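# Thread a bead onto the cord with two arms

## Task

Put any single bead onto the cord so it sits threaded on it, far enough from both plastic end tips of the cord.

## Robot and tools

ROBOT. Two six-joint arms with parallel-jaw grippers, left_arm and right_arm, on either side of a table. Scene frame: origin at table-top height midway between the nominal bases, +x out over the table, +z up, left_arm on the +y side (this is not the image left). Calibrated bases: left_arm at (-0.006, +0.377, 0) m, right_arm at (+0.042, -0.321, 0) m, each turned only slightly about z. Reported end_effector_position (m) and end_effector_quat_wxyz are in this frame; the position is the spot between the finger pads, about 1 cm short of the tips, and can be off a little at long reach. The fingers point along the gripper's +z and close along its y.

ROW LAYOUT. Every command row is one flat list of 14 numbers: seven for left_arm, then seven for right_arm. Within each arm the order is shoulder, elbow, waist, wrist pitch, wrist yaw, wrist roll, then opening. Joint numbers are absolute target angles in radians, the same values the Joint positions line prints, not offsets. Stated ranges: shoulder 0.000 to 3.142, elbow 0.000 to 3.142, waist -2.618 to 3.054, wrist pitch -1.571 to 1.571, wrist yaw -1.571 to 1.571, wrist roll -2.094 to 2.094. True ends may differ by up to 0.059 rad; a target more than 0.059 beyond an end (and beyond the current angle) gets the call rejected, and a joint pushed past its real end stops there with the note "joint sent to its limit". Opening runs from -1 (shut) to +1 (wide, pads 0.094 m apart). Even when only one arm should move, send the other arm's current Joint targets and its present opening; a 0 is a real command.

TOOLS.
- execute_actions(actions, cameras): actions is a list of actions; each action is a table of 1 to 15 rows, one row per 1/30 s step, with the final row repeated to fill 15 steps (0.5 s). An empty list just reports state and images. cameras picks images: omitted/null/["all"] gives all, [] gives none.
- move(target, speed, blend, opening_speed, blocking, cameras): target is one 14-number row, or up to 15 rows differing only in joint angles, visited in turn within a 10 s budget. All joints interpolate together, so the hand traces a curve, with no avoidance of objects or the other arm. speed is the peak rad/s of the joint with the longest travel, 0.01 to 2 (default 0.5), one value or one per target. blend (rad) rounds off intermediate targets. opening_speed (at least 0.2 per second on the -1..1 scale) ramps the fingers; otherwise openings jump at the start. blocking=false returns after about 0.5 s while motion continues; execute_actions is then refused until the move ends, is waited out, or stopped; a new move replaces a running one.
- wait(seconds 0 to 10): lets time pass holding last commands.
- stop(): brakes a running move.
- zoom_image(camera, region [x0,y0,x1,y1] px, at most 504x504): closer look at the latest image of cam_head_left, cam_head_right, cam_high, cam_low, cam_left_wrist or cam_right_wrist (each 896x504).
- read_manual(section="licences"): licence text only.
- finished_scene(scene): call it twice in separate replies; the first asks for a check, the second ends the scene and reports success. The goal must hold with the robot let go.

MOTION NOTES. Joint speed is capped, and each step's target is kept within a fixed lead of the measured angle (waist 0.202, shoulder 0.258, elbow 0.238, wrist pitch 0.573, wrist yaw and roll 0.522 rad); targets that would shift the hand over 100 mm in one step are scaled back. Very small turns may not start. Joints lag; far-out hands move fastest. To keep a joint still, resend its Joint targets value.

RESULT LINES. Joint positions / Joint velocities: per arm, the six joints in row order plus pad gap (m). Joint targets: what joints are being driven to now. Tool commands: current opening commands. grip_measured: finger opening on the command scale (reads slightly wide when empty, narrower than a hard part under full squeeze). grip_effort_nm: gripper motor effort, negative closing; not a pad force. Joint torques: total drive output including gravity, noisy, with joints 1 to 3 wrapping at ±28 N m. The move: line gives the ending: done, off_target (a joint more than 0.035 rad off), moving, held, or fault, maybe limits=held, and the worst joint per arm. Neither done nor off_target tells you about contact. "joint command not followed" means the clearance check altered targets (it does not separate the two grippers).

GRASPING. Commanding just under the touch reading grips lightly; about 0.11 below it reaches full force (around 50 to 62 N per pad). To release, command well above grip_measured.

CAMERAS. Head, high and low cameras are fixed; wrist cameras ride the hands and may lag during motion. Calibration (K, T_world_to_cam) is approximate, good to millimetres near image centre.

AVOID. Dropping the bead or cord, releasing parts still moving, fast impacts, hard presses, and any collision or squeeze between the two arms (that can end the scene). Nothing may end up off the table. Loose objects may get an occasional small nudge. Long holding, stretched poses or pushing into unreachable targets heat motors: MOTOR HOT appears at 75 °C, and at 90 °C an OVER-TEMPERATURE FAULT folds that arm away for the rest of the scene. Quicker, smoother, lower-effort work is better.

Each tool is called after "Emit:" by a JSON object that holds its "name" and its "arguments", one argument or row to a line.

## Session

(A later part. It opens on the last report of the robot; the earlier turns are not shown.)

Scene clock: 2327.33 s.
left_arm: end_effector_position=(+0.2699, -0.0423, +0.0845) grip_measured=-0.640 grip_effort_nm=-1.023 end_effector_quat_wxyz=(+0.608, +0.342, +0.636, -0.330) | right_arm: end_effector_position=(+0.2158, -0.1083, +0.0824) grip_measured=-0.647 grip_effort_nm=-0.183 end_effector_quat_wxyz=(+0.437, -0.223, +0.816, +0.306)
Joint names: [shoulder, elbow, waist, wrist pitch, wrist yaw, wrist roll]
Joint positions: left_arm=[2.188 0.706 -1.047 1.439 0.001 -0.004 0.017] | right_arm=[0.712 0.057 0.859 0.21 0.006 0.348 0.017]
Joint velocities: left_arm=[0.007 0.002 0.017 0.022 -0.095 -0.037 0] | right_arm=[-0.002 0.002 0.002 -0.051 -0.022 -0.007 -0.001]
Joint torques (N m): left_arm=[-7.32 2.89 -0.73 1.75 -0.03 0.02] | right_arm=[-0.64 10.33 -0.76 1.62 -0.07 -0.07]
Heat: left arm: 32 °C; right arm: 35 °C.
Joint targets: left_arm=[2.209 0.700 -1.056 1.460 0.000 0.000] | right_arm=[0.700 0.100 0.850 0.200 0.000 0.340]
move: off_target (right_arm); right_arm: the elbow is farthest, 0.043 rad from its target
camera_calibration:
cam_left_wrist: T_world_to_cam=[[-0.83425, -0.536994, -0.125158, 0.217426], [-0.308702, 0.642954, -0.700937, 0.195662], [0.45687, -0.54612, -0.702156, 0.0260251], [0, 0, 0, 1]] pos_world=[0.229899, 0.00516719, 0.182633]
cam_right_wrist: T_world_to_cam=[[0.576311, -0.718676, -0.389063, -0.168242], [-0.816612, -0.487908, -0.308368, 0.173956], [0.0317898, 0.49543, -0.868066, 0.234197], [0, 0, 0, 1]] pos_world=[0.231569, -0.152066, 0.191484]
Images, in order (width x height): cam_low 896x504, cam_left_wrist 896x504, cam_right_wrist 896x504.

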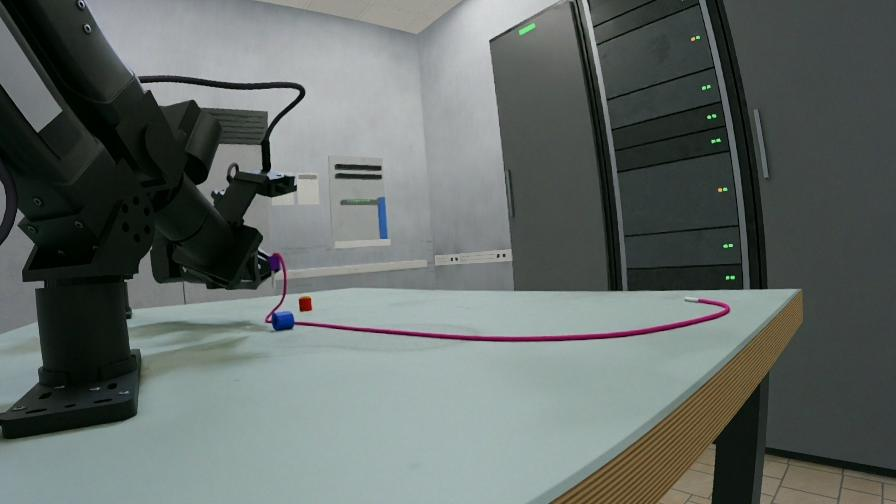

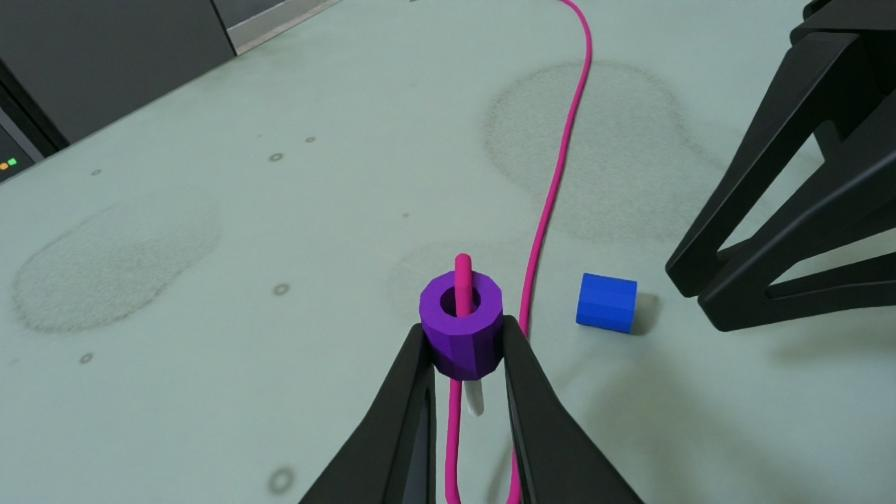

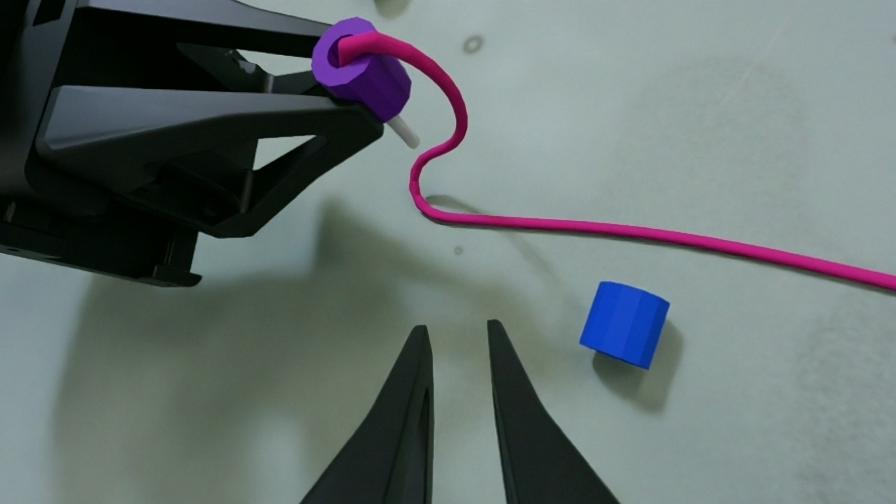

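Emit:
{"name": "move", "arguments": {
  "target": [
    [2.209,0.70,-1.056,1.46,0,0,-0.75,1.13,0.03,0.889,0.70,0.0,0.34,-0.7],
    [2.209,0.70,-1.056,1.46,0,0,-0.75,1.478,0.11,0.889,1.005,0.0,0.34,-0.7],
    [2.209,0.70,-1.056,1.46,0,0,-0.75,1.62,0.224,0.889,1.035,0.0,0.34,-0.7]
  ],
  "speed": 0.25,
  "cameras": ["cam_low","cam_left_wrist","cam_right_wrist"]
}}

Scene clock: 2338.23 s.
left_arm: end_effector_position=(+0.2699, -0.0423, +0.0848) grip_measured=-0.640 grip_effort_nm=-1.023 end_effector_quat_wxyz=(+0.608, +0.342, +0.636, -0.330) | right_arm: end_effector_position=(+0.2614, -0.0402, +0.0528) grip_measured=-0.697 grip_effort_nm=-0.183 end_effector_quat_wxyz=(+0.448, -0.229, +0.802, +0.322)
Joint names: [shoulder, elbow, waist, wrist pitch, wrist yaw, wrist roll]
Joint positions: left_arm=[2.188 0.706 -1.047 1.441 0.001 -0.004 0.017] | right_arm=[1.609 0.198 0.88 1.009 0.006 0.348 0.014]
Joint velocities: left_arm=[-0.002 -0.017 0.002 0.037 0.081 0.007 0.001] | right_arm=[-0.007 -0.002 -0.012 -0.022 -0.007 -0.037 0]
Joint torques (N m): left_arm=[-7.32 2.89 -0.75 1.74 -0.02 0.02] | right_arm=[-3.48 6.09 0.75 1.98 -0.08 -0.07]
Heat: left arm: 33 °C; right arm: 36 °C.
Joint targets: left_arm=[2.209 0.700 -1.056 1.460 0.000 0.000] | right_arm=[1.620 0.224 0.889 1.035 0.000 0.340]
move: done
camera_calibration:
cam_left_wrist: T_world_to_cam=[[-0.834171, -0.537114, -0.125167, 0.217436], [-0.308262, 0.642283, -0.701746, 0.195792], [0.45731, -0.546792, -0.701346, 0.026], [0, 0, 0, 1]] pos_world=[0.229844, 0.00525081, 0.182847]
cam_right_wrist: T_world_to_cam=[[0.602323, -0.692502, -0.397049, -0.162398], [-0.797039, -0.494315, -0.346961, 0.231938], [0.0440038, 0.525446, -0.849688, 0.170425], [0, 0, 0, 1]] pos_world=[0.27518, -0.0873592, 0.160802]
Images, in order (width x height): cam_low 896x504, cam_left_wrist 896x504, cam_right_wrist 896x504.

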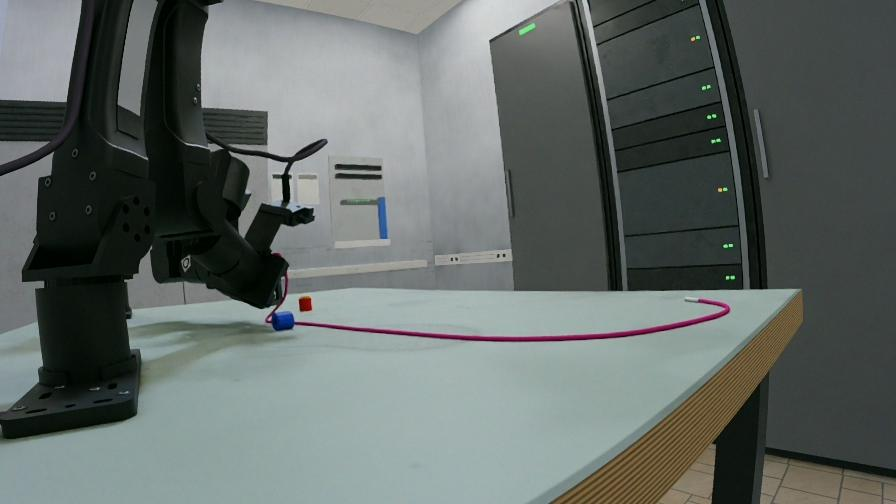

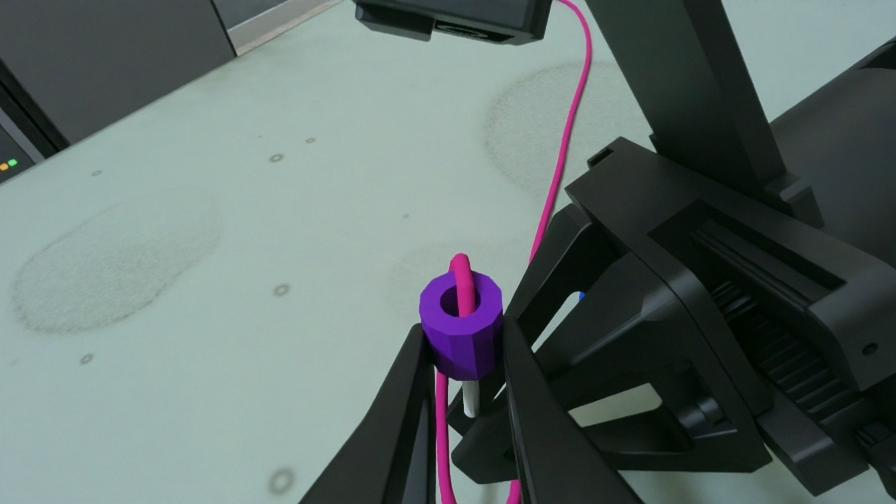

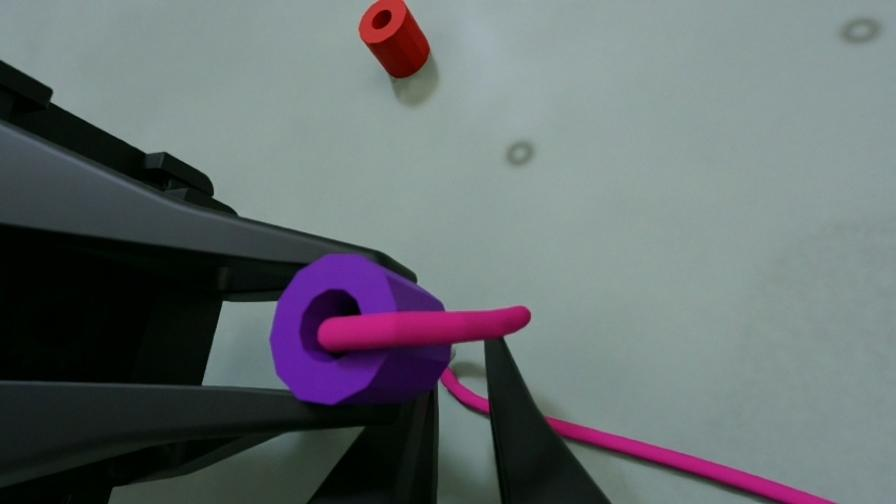

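Emit:
{"name": "move", "arguments": {
  "target": [2.209,0.70,-1.056,1.46,0,0,-0.75,1.62,0.224,0.889,1.035,0.0,0.34,-1],
  "opening_speed": 0.3,
  "cameras": ["cam_left_wrist","cam_right_wrist"]
}}

Emit:
{"name": "zoom_image", "arguments": {
  "camera": "cam_right_wrist",
  "region": [330, 240, 590, 440]
}}

Scene clock: 2344.53 s.
left_arm: end_effector_position=(+0.2699, -0.0423, +0.0848) grip_measured=-0.640 grip_effort_nm=-1.033 end_effector_quat_wxyz=(+0.608, +0.342, +0.636, -0.330) | right_arm: end_effector_position=(+0.2615, -0.0401, +0.0531) grip_measured=-0.988 grip_effort_nm=-0.691 end_effector_quat_wxyz=(+0.448, -0.229, +0.802, +0.322)
Joint names: [shoulder, elbow, waist, wrist pitch, wrist yaw, wrist roll]
Joint positions: left_arm=[2.188 0.706 -1.047 1.441 0.001 -0.004 0.017] | right_arm=[1.609 0.198 0.88 1.01 0.006 0.348 0.001]
Joint velocities: left_arm=[-0.017 -0.022 0.032 -0.007 0.007 0.081 0] | right_arm=[0.002 0.007 -0.007 -0.051 -0.022 -0.007 -0.001]
Joint torques (N m): left_arm=[-7.34 2.91 -0.72 1.74 -0.03 0.03] | right_arm=[-3.44 6.06 0.8 1.97 -0.08 -0.07]
Heat: left arm: 33 °C; right arm: 36 °C.
Joint targets: left_arm=[2.209 0.700 -1.056 1.460 0.000 0.000] | right_arm=[1.620 0.224 0.889 1.035 0.000 0.340]
move: done
camera_calibration:
cam_left_wrist: T_world_to_cam=[[-0.834171, -0.537114, -0.125167, 0.217436], [-0.308262, 0.642283, -0.701746, 0.195792], [0.45731, -0.546792, -0.701346, 0.026], [0, 0, 0, 1]] pos_world=[0.229844, 0.00525081, 0.182847]
cam_right_wrist: T_world_to_cam=[[0.602603, -0.692144, -0.397249, -0.162322], [-0.796794, -0.494002, -0.347968, 0.232129], [0.0446021, 0.526212, -0.849183, 0.170446], [0, 0, 0, 1]] pos_world=[0.275173, -0.0873688, 0.161031]
Images, in order (width x height): cam_left_wrist 896x504, cam_right_wrist 896x504.

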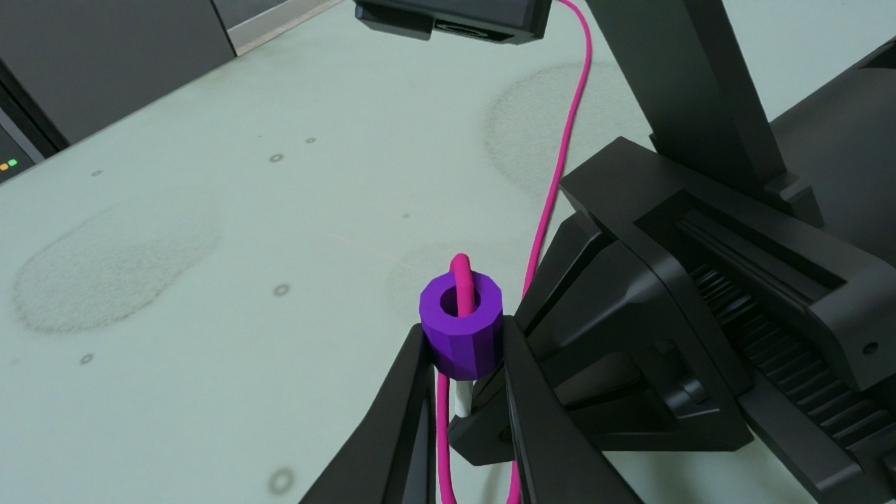

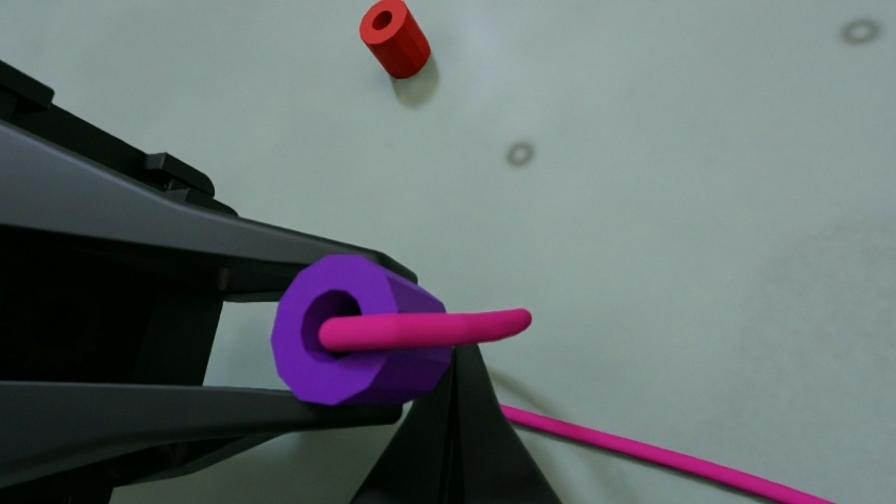

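Scaled by 1.938 from the camera's 896x504 image, which has a finer 1280x720 frame.

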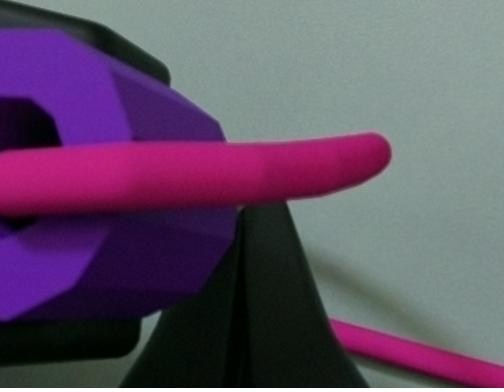

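Emit:
{"name": "zoom_image", "arguments": {
  "camera": "cam_left_wrist",
  "region": [420, 360, 540, 480]
}}

Emit:
{"name": "zoom_image", "arguments": {
  "camera": "cam_low",
  "region": [240, 240, 320, 330]
}}

Scaled by 4.200 from the camera's 896x504 image, which has a finer 1280x720 frame.

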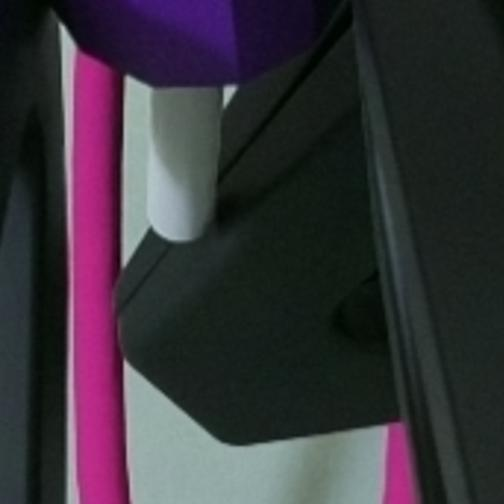

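This scene's latest camera images include none from cam_low. They are from: cam_left_wrist, cam_right_wrist. cam_low's image comes with the result of a call that names it in "cameras".

Emit:
{"name": "move", "arguments": {
  "target": [2.209,0.70,-1.056,1.46,0,0,-0.75,1.62,0.224,0.889,1.035,0.0,0.34,-0.7],
  "cameras": []
}}

Emit:
{"name": "move", "arguments": {
  "target": [2.242,0.715,-1.056,1.492,0,0,-0.75,1.62,0.224,0.889,1.035,0.0,0.34,-0.7],
  "speed": 0.1,
  "cameras": ["cam_left_wrist","cam_right_wrist"]
}}

Emit:
{"name": "zoom_image", "arguments": {
  "camera": "cam_left_wrist",
  "region": [420, 360, 540, 480]
}}

Scene clock: 2370.77 s.
left_arm: end_effector_position=(+0.2699, -0.0423, +0.0848) grip_measured=-0.640 grip_effort_nm=-1.028 end_effector_quat_wxyz=(+0.608, +0.342, +0.636, -0.330) | right_arm: end_effector_position=(+0.2615, -0.0401, +0.0531) grip_measured=-0.703 grip_effort_nm=0.134 end_effector_quat_wxyz=(+0.448, -0.229, +0.802, +0.322)
Joint names: [shoulder, elbow, waist, wrist pitch, wrist yaw, wrist roll]
Joint positions: left_arm=[2.188 0.706 -1.047 1.441 0.001 -0.004 0.017] | right_arm=[1.609 0.198 0.88 1.01 0.006 0.348 0.014]
Joint velocities: left_arm=[-0.002 -0.017 -0.007 0.007 -0.007 0.007 0] | right_arm=[-0.002 -0.017 -0.007 -0.007 0.007 -0.037 0]
Joint torques (N m): left_arm=[-7.32 2.91 -0.73 1.74 -0.03 0.03] | right_arm=[-3.45 6.09 0.73 1.98 -0.08 -0.07]
Heat: left arm: 34 °C; right arm: 38 °C.
Joint targets: left_arm=[2.209 0.700 -1.056 1.460 0.000 0.000] | right_arm=[1.620 0.224 0.889 1.035 0.000 0.340]
move: done
No camera images: "cameras" was empty.

Scene clock: 2371.57 s.
left_arm: end_effector_position=(+0.2700, -0.0415, +0.0812) grip_measured=-0.640 grip_effort_nm=-1.028 end_effector_quat_wxyz=(+0.613, +0.339, +0.632, -0.332) | right_arm: end_effector_position=(+0.2615, -0.0401, +0.0531) grip_measured=-0.703 grip_effort_nm=0.129 end_effector_quat_wxyz=(+0.448, -0.229, +0.802, +0.322)
Joint names: [shoulder, elbow, waist, wrist pitch, wrist yaw, wrist roll]
Joint positions: left_arm=[2.218 0.706 -1.047 1.484 -0.002 -0.004 0.017] | right_arm=[1.609 0.198 0.88 1.01 0.006 0.348 0.014]
Joint velocities: left_arm=[-0.017 -0.007 -0.007 0.022 -0.066 -0.022 0] | right_arm=[-0.022 0.002 -0.012 -0.007 -0.066 0.051 0]
Joint torques (N m): left_arm=[-7.06 3.9 -0.75 1.62 0 0.02] | right_arm=[-3.51 6.02 0.77 1.98 -0.09 -0.07]
Heat: left arm: 34 °C; right arm: 38 °C.
Joint targets: left_arm=[2.242 0.715 -1.056 1.492 0.000 0.000] | right_arm=[1.620 0.224 0.889 1.035 0.000 0.340]
move: done
camera_calibration:
cam_left_wrist: T_world_to_cam=[[-0.831572, -0.541085, -0.125356, 0.216675], [-0.304822, 0.633276, -0.711369, 0.192253], [0.464296, -0.553343, -0.691549, 0.0209969], [0, 0, 0, 1]] pos_world=[0.229035, 0.0071092, 0.178445]
cam_right_wrist: T_world_to_cam=[[0.602603, -0.692144, -0.397249, -0.162322], [-0.796794, -0.494002, -0.347968, 0.232129], [0.0446021, 0.526212, -0.849183, 0.170446], [0, 0, 0, 1]] pos_world=[0.275173, -0.0873688, 0.161031]
Images, in order (width x height): cam_left_wrist 896x504, cam_right_wrist 896x504.

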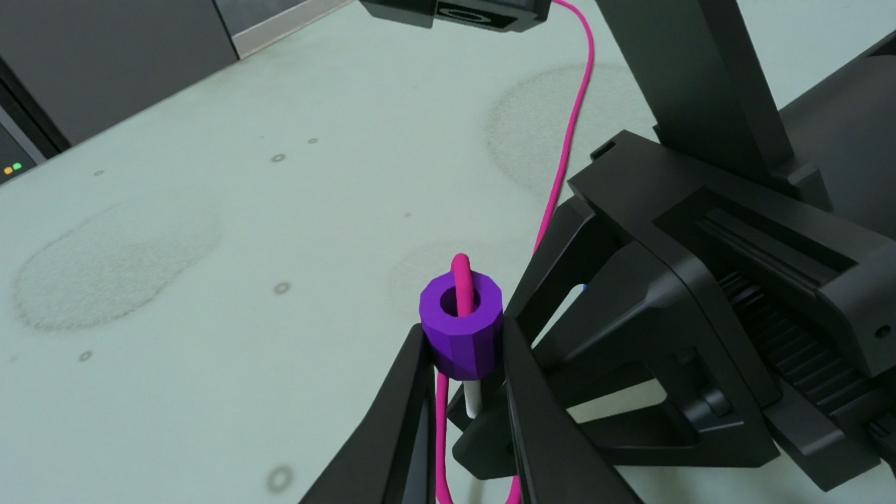

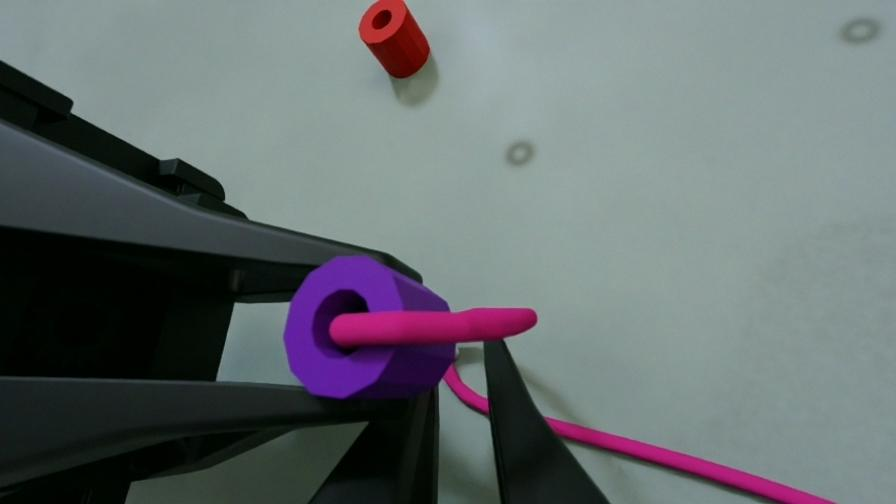

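Scaled by 4.200 from the camera's 896x504 image, which has a finer 1280x720 frame.

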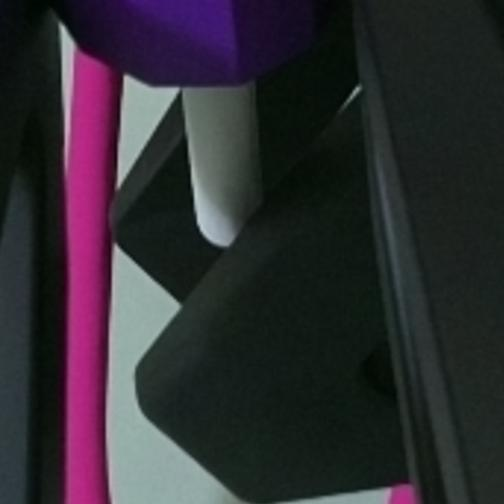

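Emit:
{"name": "move", "arguments": {
  "target": [2.285,0.735,-1.056,1.512,0,0,-0.75,1.62,0.224,0.889,1.035,0.0,0.34,-0.7],
  "speed": 0.1,
  "cameras": ["cam_left_wrist","cam_right_wrist"]
}}

Emit:
{"name": "zoom_image", "arguments": {
  "camera": "cam_left_wrist",
  "region": [420, 360, 540, 480]
}}

Scene clock: 2378.10 s.
left_arm: end_effector_position=(+0.2723, -0.0425, +0.0749) grip_measured=-0.640 grip_effort_nm=-1.023 end_effector_quat_wxyz=(+0.617, +0.335, +0.631, -0.331) | right_arm: end_effector_position=(+0.2606, -0.0412, +0.0490) grip_measured=-0.703 grip_effort_nm=0.134 end_effector_quat_wxyz=(+0.443, -0.230, +0.806, +0.318)
Joint names: [shoulder, elbow, waist, wrist pitch, wrist yaw, wrist roll]
Joint positions: left_arm=[2.258 0.72 -1.047 1.518 -0.01 -0.004 0.017] | right_arm=[1.614 0.198 0.88 1 0.006 0.348 0.014]
Joint velocities: left_arm=[-0.007 0.007 -0.022 0.066 0.007 -0.051 0] | right_arm=[-0.007 0.022 0.012 0.007 0.051 0.007 0]
Joint torques (N m): left_arm=[-7.01 4.26 -0.73 1.52 0.07 0.02] | right_arm=[-3.89 6.01 0.8 2.06 -0.07 -0.06]
Heat: left arm: 34 °C; right arm: 39 °C.
Joint targets: left_arm=[2.285 0.735 -1.056 1.512 0.000 0.000] | right_arm=[1.620 0.224 0.889 1.035 0.000 0.340]
move: done
camera_calibration:
cam_left_wrist: T_world_to_cam=[[-0.826821, -0.548277, -0.125532, 0.215657], [-0.306228, 0.626005, -0.717177, 0.1896], [0.471796, -0.554536, -0.685492, 0.012491], [0, 0, 0, 1]] pos_world=[0.230477, 0.00647572, 0.171611]
cam_right_wrist: T_world_to_cam=[[0.598884, -0.696905, -0.394539, -0.163543], [-0.799999, -0.498106, -0.334504, 0.229538], [0.0365952, 0.51596, -0.855831, 0.169543], [0, 0, 0, 1]] pos_world=[0.275369, -0.0871174, 0.157358]
Images, in order (width x height): cam_left_wrist 896x504, cam_right_wrist 896x504.

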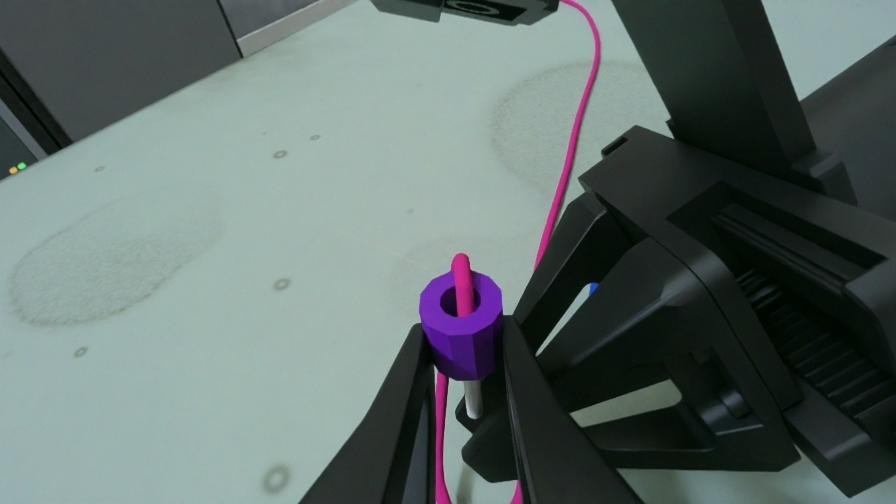

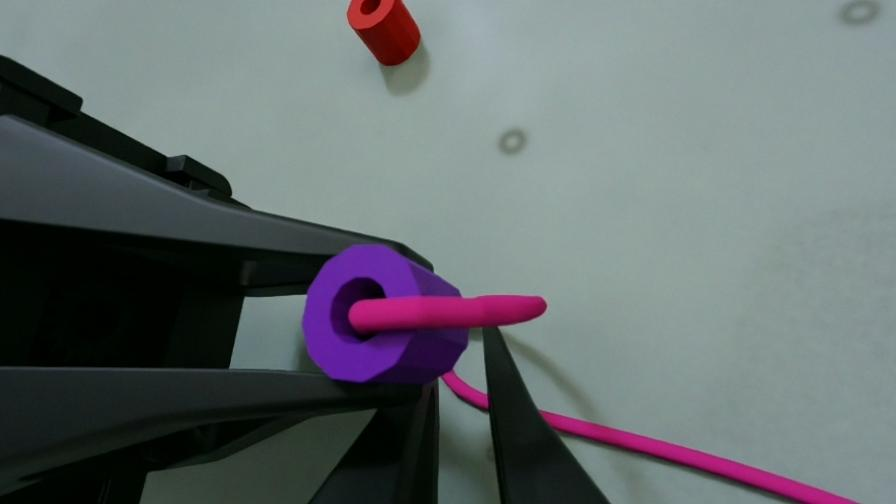

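Scaled by 4.200 from the camera's 896x504 image, which has a finer 1280x720 frame.

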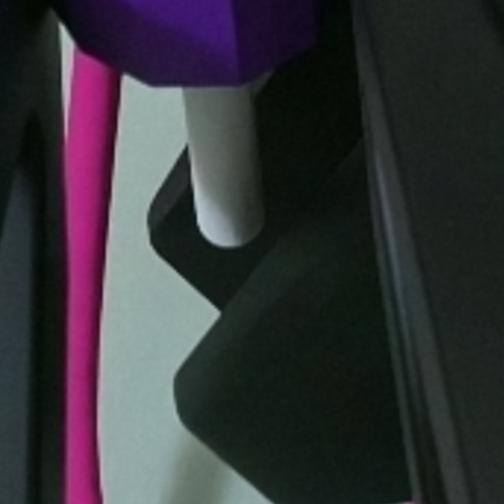

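Emit:
{"name": "move", "arguments": {
  "target": [
    [2.13,0.70,-1.056,1.45,0,0,-0.75,1.62,0.224,0.889,1.035,0.0,0.34,-0.7],
    [2.13,0.70,-1.056,1.45,0,0,-0.75,1.46,0.09,0.889,0.99,0.0,0.34,-0.7],
    [2.13,0.70,-1.056,1.45,0,-0.46,-0.75,1.46,0.09,0.889,0.99,0.0,0.34,-0.7]
  ],
  "speed": 0.2
}}

Emit:
{"name": "zoom_image", "arguments": {
  "camera": "cam_low",
  "region": [230, 220, 330, 330]
}}

Scene clock: 2422.77 s.
left_arm: end_effector_position=(+0.2714, -0.0423, +0.0962) grip_measured=-0.640 grip_effort_nm=-1.033 end_effector_quat_wxyz=(+0.528, +0.185, +0.687, -0.464) | right_arm: end_effector_position=(+0.2471, -0.0585, +0.0613) grip_measured=-0.703 grip_effort_nm=0.134 end_effector_quat_wxyz=(+0.456, -0.227, +0.795, +0.328)
Joint names: [shoulder, elbow, waist, wrist pitch, wrist yaw, wrist roll]
Joint positions: left_arm=[2.17 0.707 -1.047 1.451 -0.006 -0.457 0.017] | right_arm=[1.481 0.105 0.88 1 0.006 0.348 0.014]
Joint velocities: left_arm=[-0.002 -0.002 -0.002 -0.007 0.095 0.022 0] | right_arm=[-0.002 0.002 0.017 -0.022 0.051 0.007 -0.001]
Joint torques (N m): left_arm=[-12.62 2.89 -0.75 1.55 0.04 -0.03] | right_arm=[-5.05 3.18 0.72 1.64 -0.08 -0.08]
Heat: left arm: 32 °C; right arm: 36 °C.
Joint targets: left_arm=[2.130 0.700 -1.056 1.450 0.000 -0.460] | right_arm=[1.460 0.090 0.889 0.990 0.000 0.340]
move: off_target (left_arm); left_arm: the shoulder is farthest, 0.040 rad from its target
camera_calibration:
cam_left_wrist: T_world_to_cam=[[-0.787312, -0.525842, 0.321917, 0.164909], [-0.57569, 0.440048, -0.689158, 0.267097], [0.220729, -0.727906, -0.649177, 0.0848341], [0, 0, 0, 1]] pos_world=[0.264874, 0.0309314, 0.186058]
cam_right_wrist: T_world_to_cam=[[0.608708, -0.68433, -0.401456, -0.163879], [-0.791359, -0.48746, -0.368963, 0.214764], [0.0567987, 0.542287, -0.838271, 0.184934], [0, 0, 0, 1]] pos_world=[0.259206, -0.107746, 0.168475]

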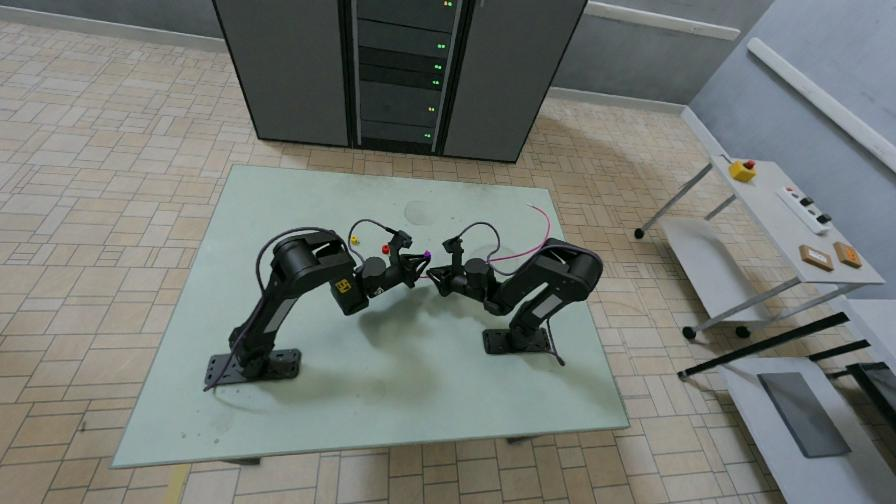

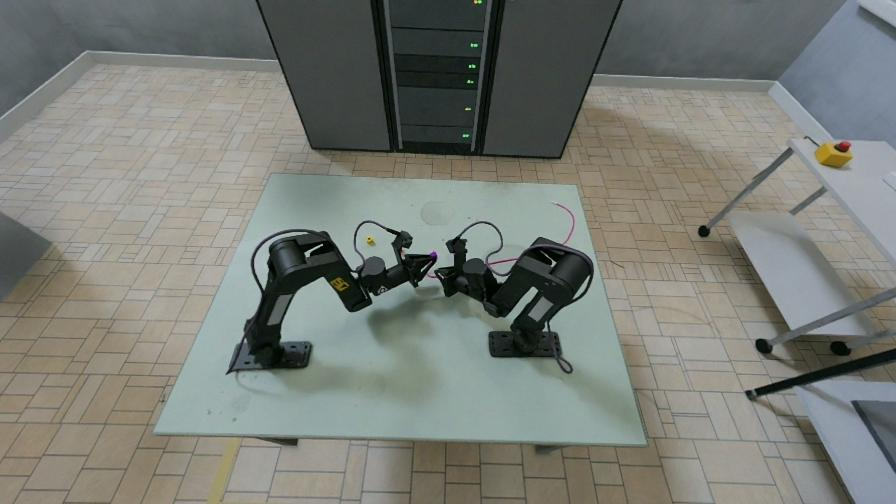

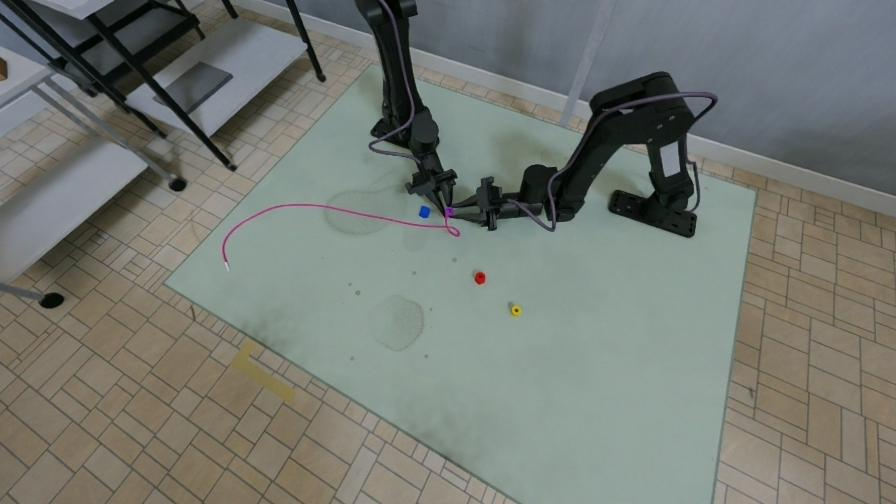

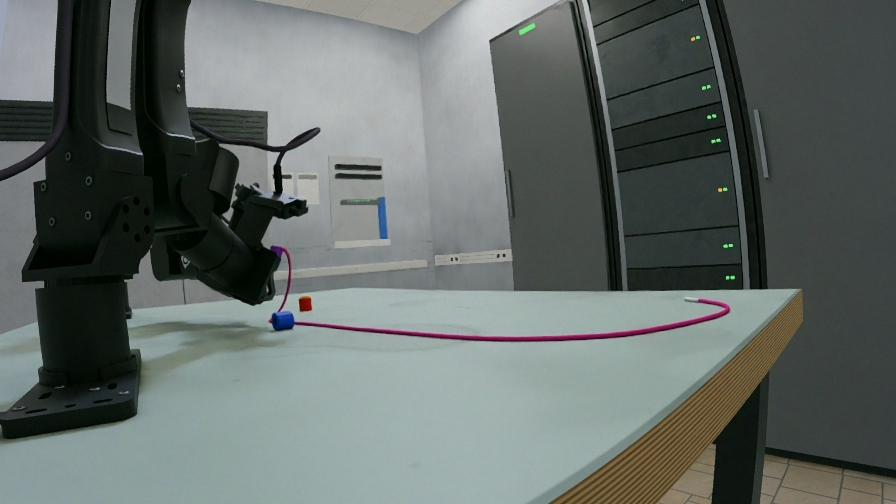

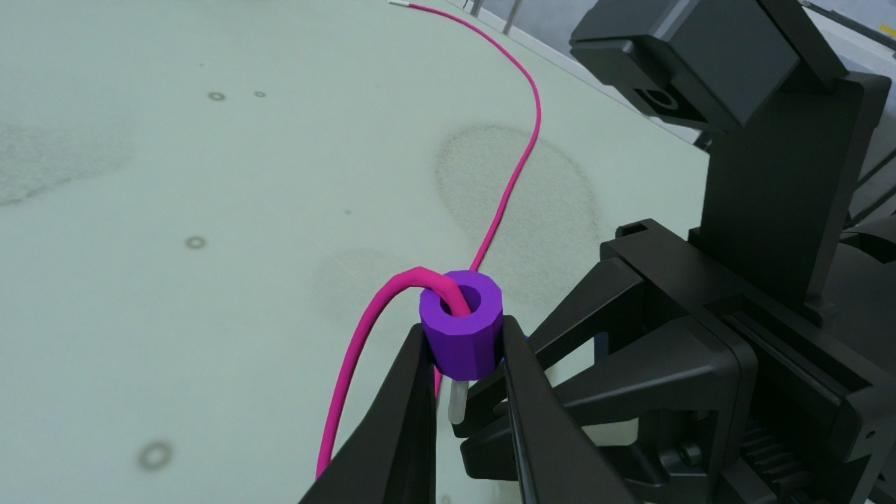

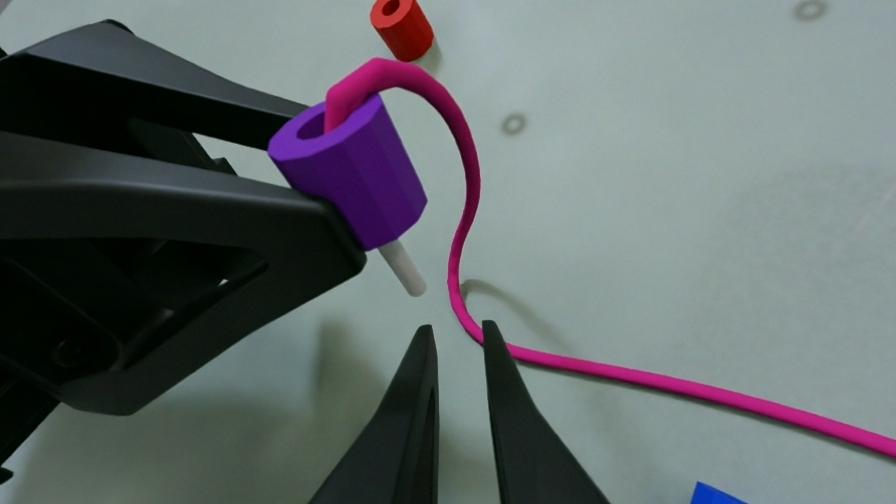

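Scaled by 4.582 from the camera's 896x504 image, which has a finer 1280x720 frame.

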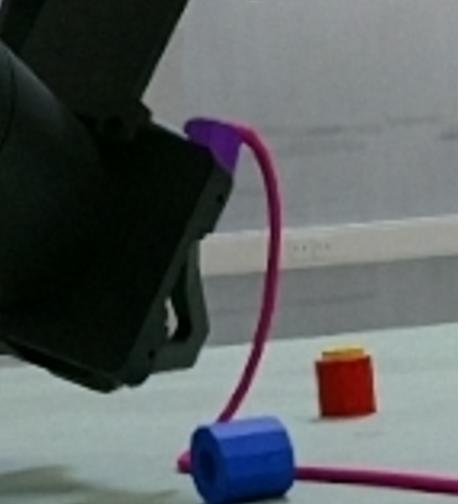

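Emit:
{"name": "move", "arguments": {
  "target": [
    [2.13,0.70,-1.056,1.45,0,-0.46,-0.75,1.335,0.172,0.903,0.82,0.0,0.34,-0.68],
    [2.13,0.70,-1.056,1.45,0,-0.46,-0.75,1.449,0.224,0.903,0.874,0.0,0.34,-0.68]
  ],
  "speed": 0.15,
  "cameras": ["cam_low","cam_left_wrist","cam_right_wrist"]
}}

Emit:
{"name": "zoom_image", "arguments": {
  "camera": "cam_right_wrist",
  "region": [330, 180, 590, 400]
}}

Emit:
{"name": "zoom_image", "arguments": {
  "camera": "cam_left_wrist",
  "region": [400, 340, 540, 480]
}}

Scene clock: 2447.90 s.
left_arm: end_effector_position=(+0.2714, -0.0423, +0.0962) grip_measured=-0.640 grip_effort_nm=-1.028 end_effector_quat_wxyz=(+0.528, +0.185, +0.687, -0.464) | right_arm: end_effector_position=(+0.2525, -0.0435, +0.0699) grip_measured=-0.683 grip_effort_nm=0.134 end_effector_quat_wxyz=(+0.446, -0.234, +0.800, +0.326)
Joint names: [shoulder, elbow, waist, wrist pitch, wrist yaw, wrist roll]
Joint positions: left_arm=[2.17 0.707 -1.047 1.451 -0.006 -0.459 0.017] | right_arm=[1.44 0.191 0.894 0.848 0.006 0.348 0.015]
Joint velocities: left_arm=[-0.002 -0.012 0.002 0.007 -0.051 -0.037 0.001] | right_arm=[0.007 -0.007 0.007 0.081 -0.037 -0.022 0]
Joint torques (N m): left_arm=[-12.62 2.91 -0.76 1.56 0.03 -0.03] | right_arm=[-2.91 7.43 0.75 1.96 -0.07 -0.05]
Heat: left arm: 32 °C; right arm: 34 °C.
Joint targets: left_arm=[2.130 0.700 -1.056 1.450 0.000 -0.460] | right_arm=[1.449 0.224 0.903 0.874 0.000 0.340]
move: off_target (left_arm); left_arm: the shoulder is farthest, 0.040 rad from its target
camera_calibration:
cam_left_wrist: T_world_to_cam=[[-0.786997, -0.525649, 0.323, 0.164727], [-0.576353, 0.439603, -0.688888, 0.267233], [0.220121, -0.728314, -0.648926, 0.0849577], [0, 0, 0, 1]] pos_world=[0.264959, 0.0309882, 0.186018]
cam_right_wrist: T_world_to_cam=[[0.612505, -0.683319, -0.397383, -0.15468], [-0.789606, -0.505445, -0.34792, 0.226809], [0.0368849, 0.526879, -0.84914, 0.18892], [0, 0, 0, 1]] pos_world=[0.266864, -0.0905941, 0.177863]
Images, in order (width x height): cam_low 896x504, cam_left_wrist 896x504, cam_right_wrist 896x504.

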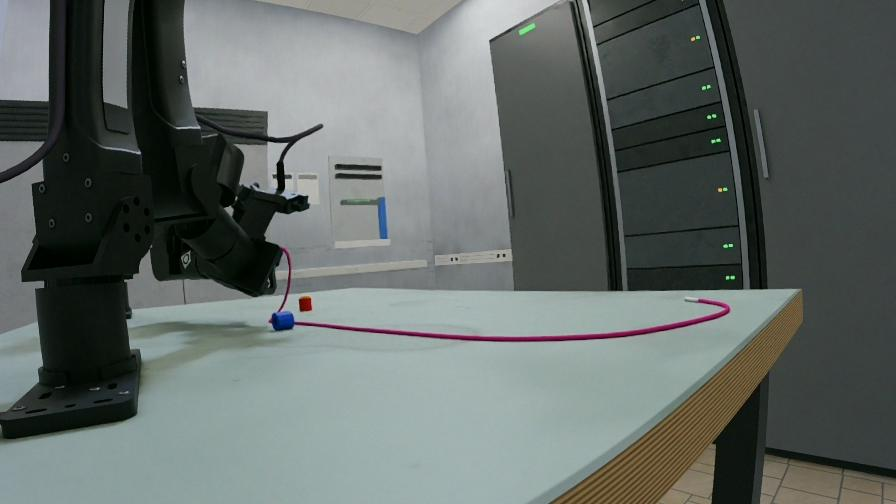

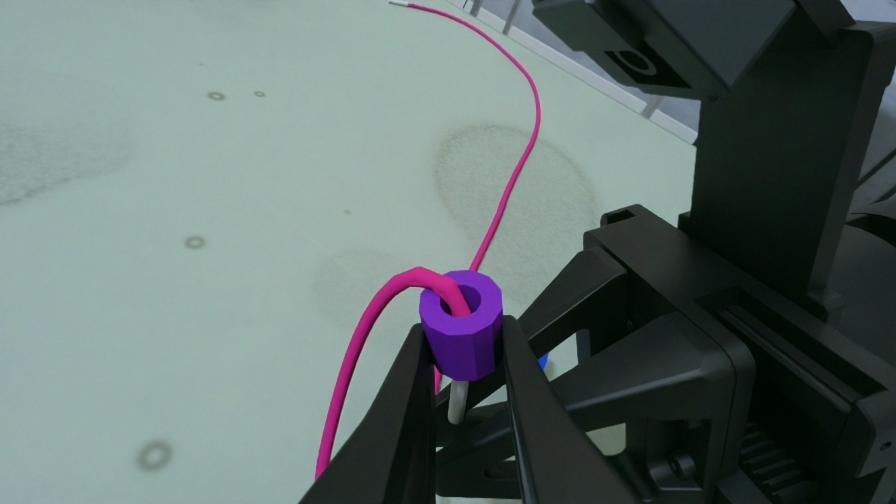

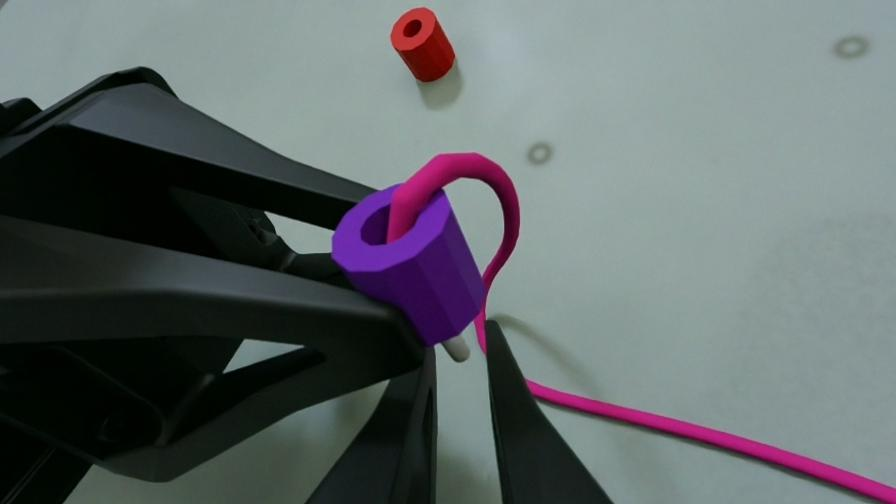

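Scaled by 1.938 from the camera's 896x504 image, which has a finer 1280x720 frame.

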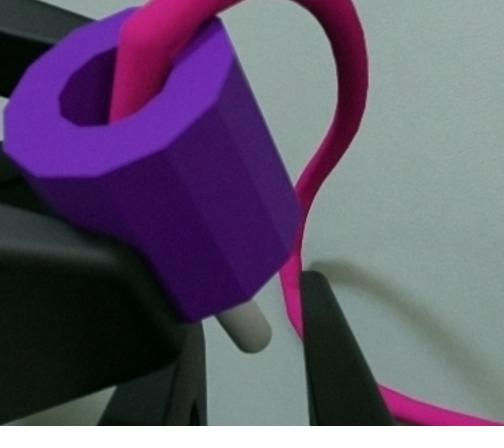

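Scaled by 3.600 from the camera's 896x504 image, which has a finer 1280x720 frame.

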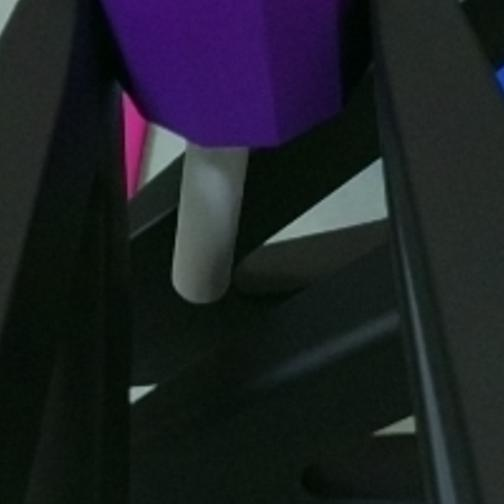

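Emit:
{"name": "move", "arguments": {
  "target": [2.13,0.70,-1.056,1.45,0,-0.46,-0.75,1.449,0.224,0.903,0.874,0.0,0.34,-1],
  "opening_speed": 0.3,
  "cameras": ["cam_left_wrist","cam_right_wrist"]
}}

Emit:
{"name": "zoom_image", "arguments": {
  "camera": "cam_left_wrist",
  "region": [400, 340, 540, 480]
}}

Scene clock: 2455.50 s.
left_arm: end_effector_position=(+0.2714, -0.0423, +0.0961) grip_measured=-0.640 grip_effort_nm=-1.028 end_effector_quat_wxyz=(+0.527, +0.185, +0.687, -0.464) | right_arm: end_effector_position=(+0.2525, -0.0435, +0.0702) grip_measured=-0.953 grip_effort_nm=-1.038 end_effector_quat_wxyz=(+0.446, -0.234, +0.800, +0.326)
Joint names: [shoulder, elbow, waist, wrist pitch, wrist yaw, wrist roll]
Joint positions: left_arm=[2.17 0.707 -1.047 1.451 -0.006 -0.459 0.017] | right_arm=[1.44 0.191 0.894 0.849 0.006 0.348 0.002]
Joint velocities: left_arm=[-0.002 -0.002 0.002 -0.007 -0.007 0.037 0.001] | right_arm=[-0.007 0.007 -0.007 -0.051 0.051 -0.007 -0.001]
Joint torques (N m): left_arm=[-12.63 2.89 -0.75 1.55 0.04 -0.02] | right_arm=[-2.86 7.41 0.76 1.96 -0.08 -0.06]
Heat: left arm: 33 °C; right arm: 35 °C.
Joint targets: left_arm=[2.130 0.700 -1.056 1.450 0.000 -0.460] | right_arm=[1.449 0.224 0.903 0.874 0.000 0.340]
move: off_target (left_arm); left_arm: the shoulder is farthest, 0.040 rad from its target
camera_calibration:
cam_left_wrist: T_world_to_cam=[[-0.786929, -0.525752, 0.322997, 0.164735], [-0.576497, 0.439823, -0.688627, 0.26719], [0.219985, -0.728107, -0.649204, 0.0849694], [0, 0, 0, 1]] pos_world=[0.264977, 0.0309607, 0.185947]
cam_right_wrist: T_world_to_cam=[[0.61278, -0.682956, -0.397582, -0.154596], [-0.789365, -0.505127, -0.348926, 0.227022], [0.037472, 0.527653, -0.848633, 0.188943], [0, 0, 0, 1]] pos_world=[0.266856, -0.090604, 0.178092]
Images, in order (width x height): cam_left_wrist 896x504, cam_right_wrist 896x504.

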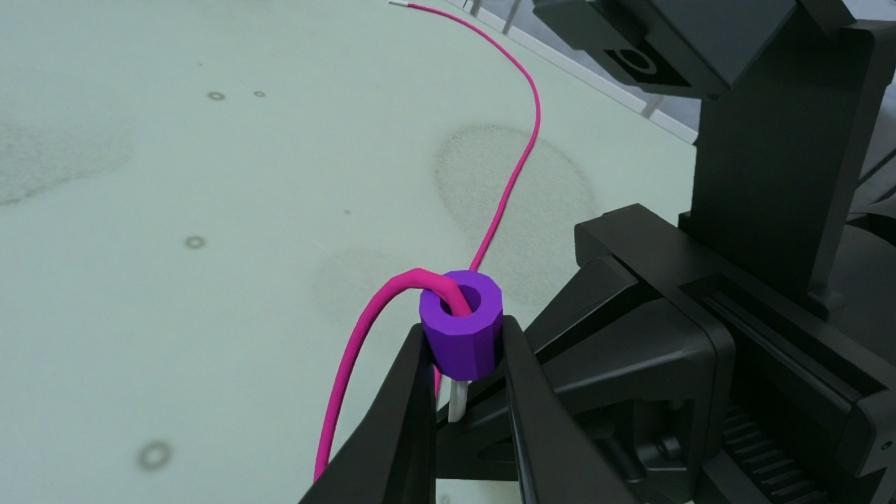

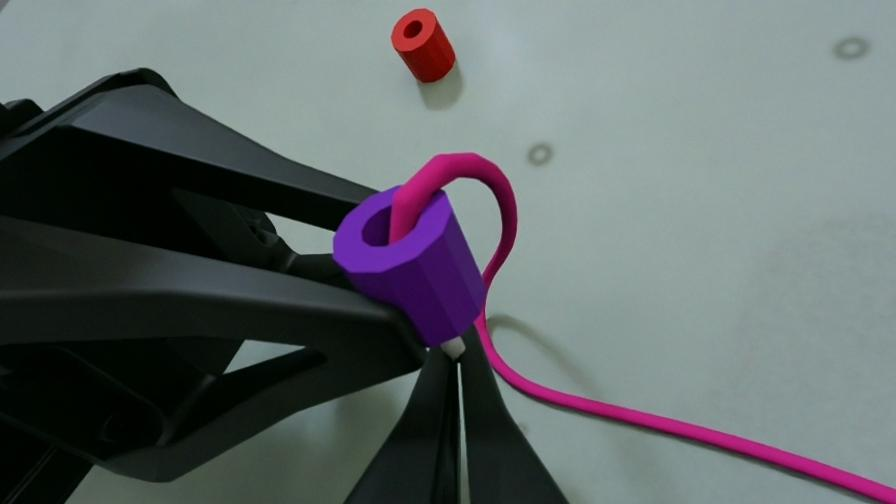

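Scaled by 3.600 from the camera's 896x504 image, which has a finer 1280x720 frame.

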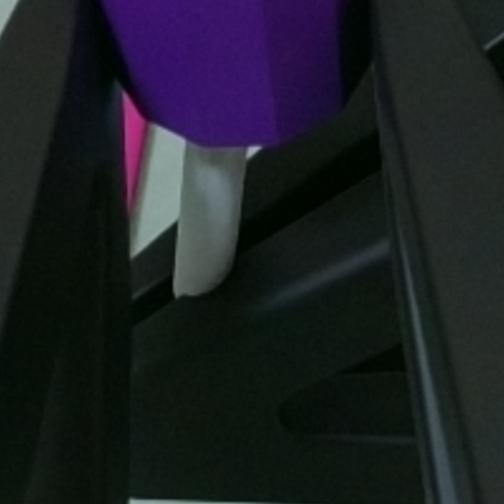

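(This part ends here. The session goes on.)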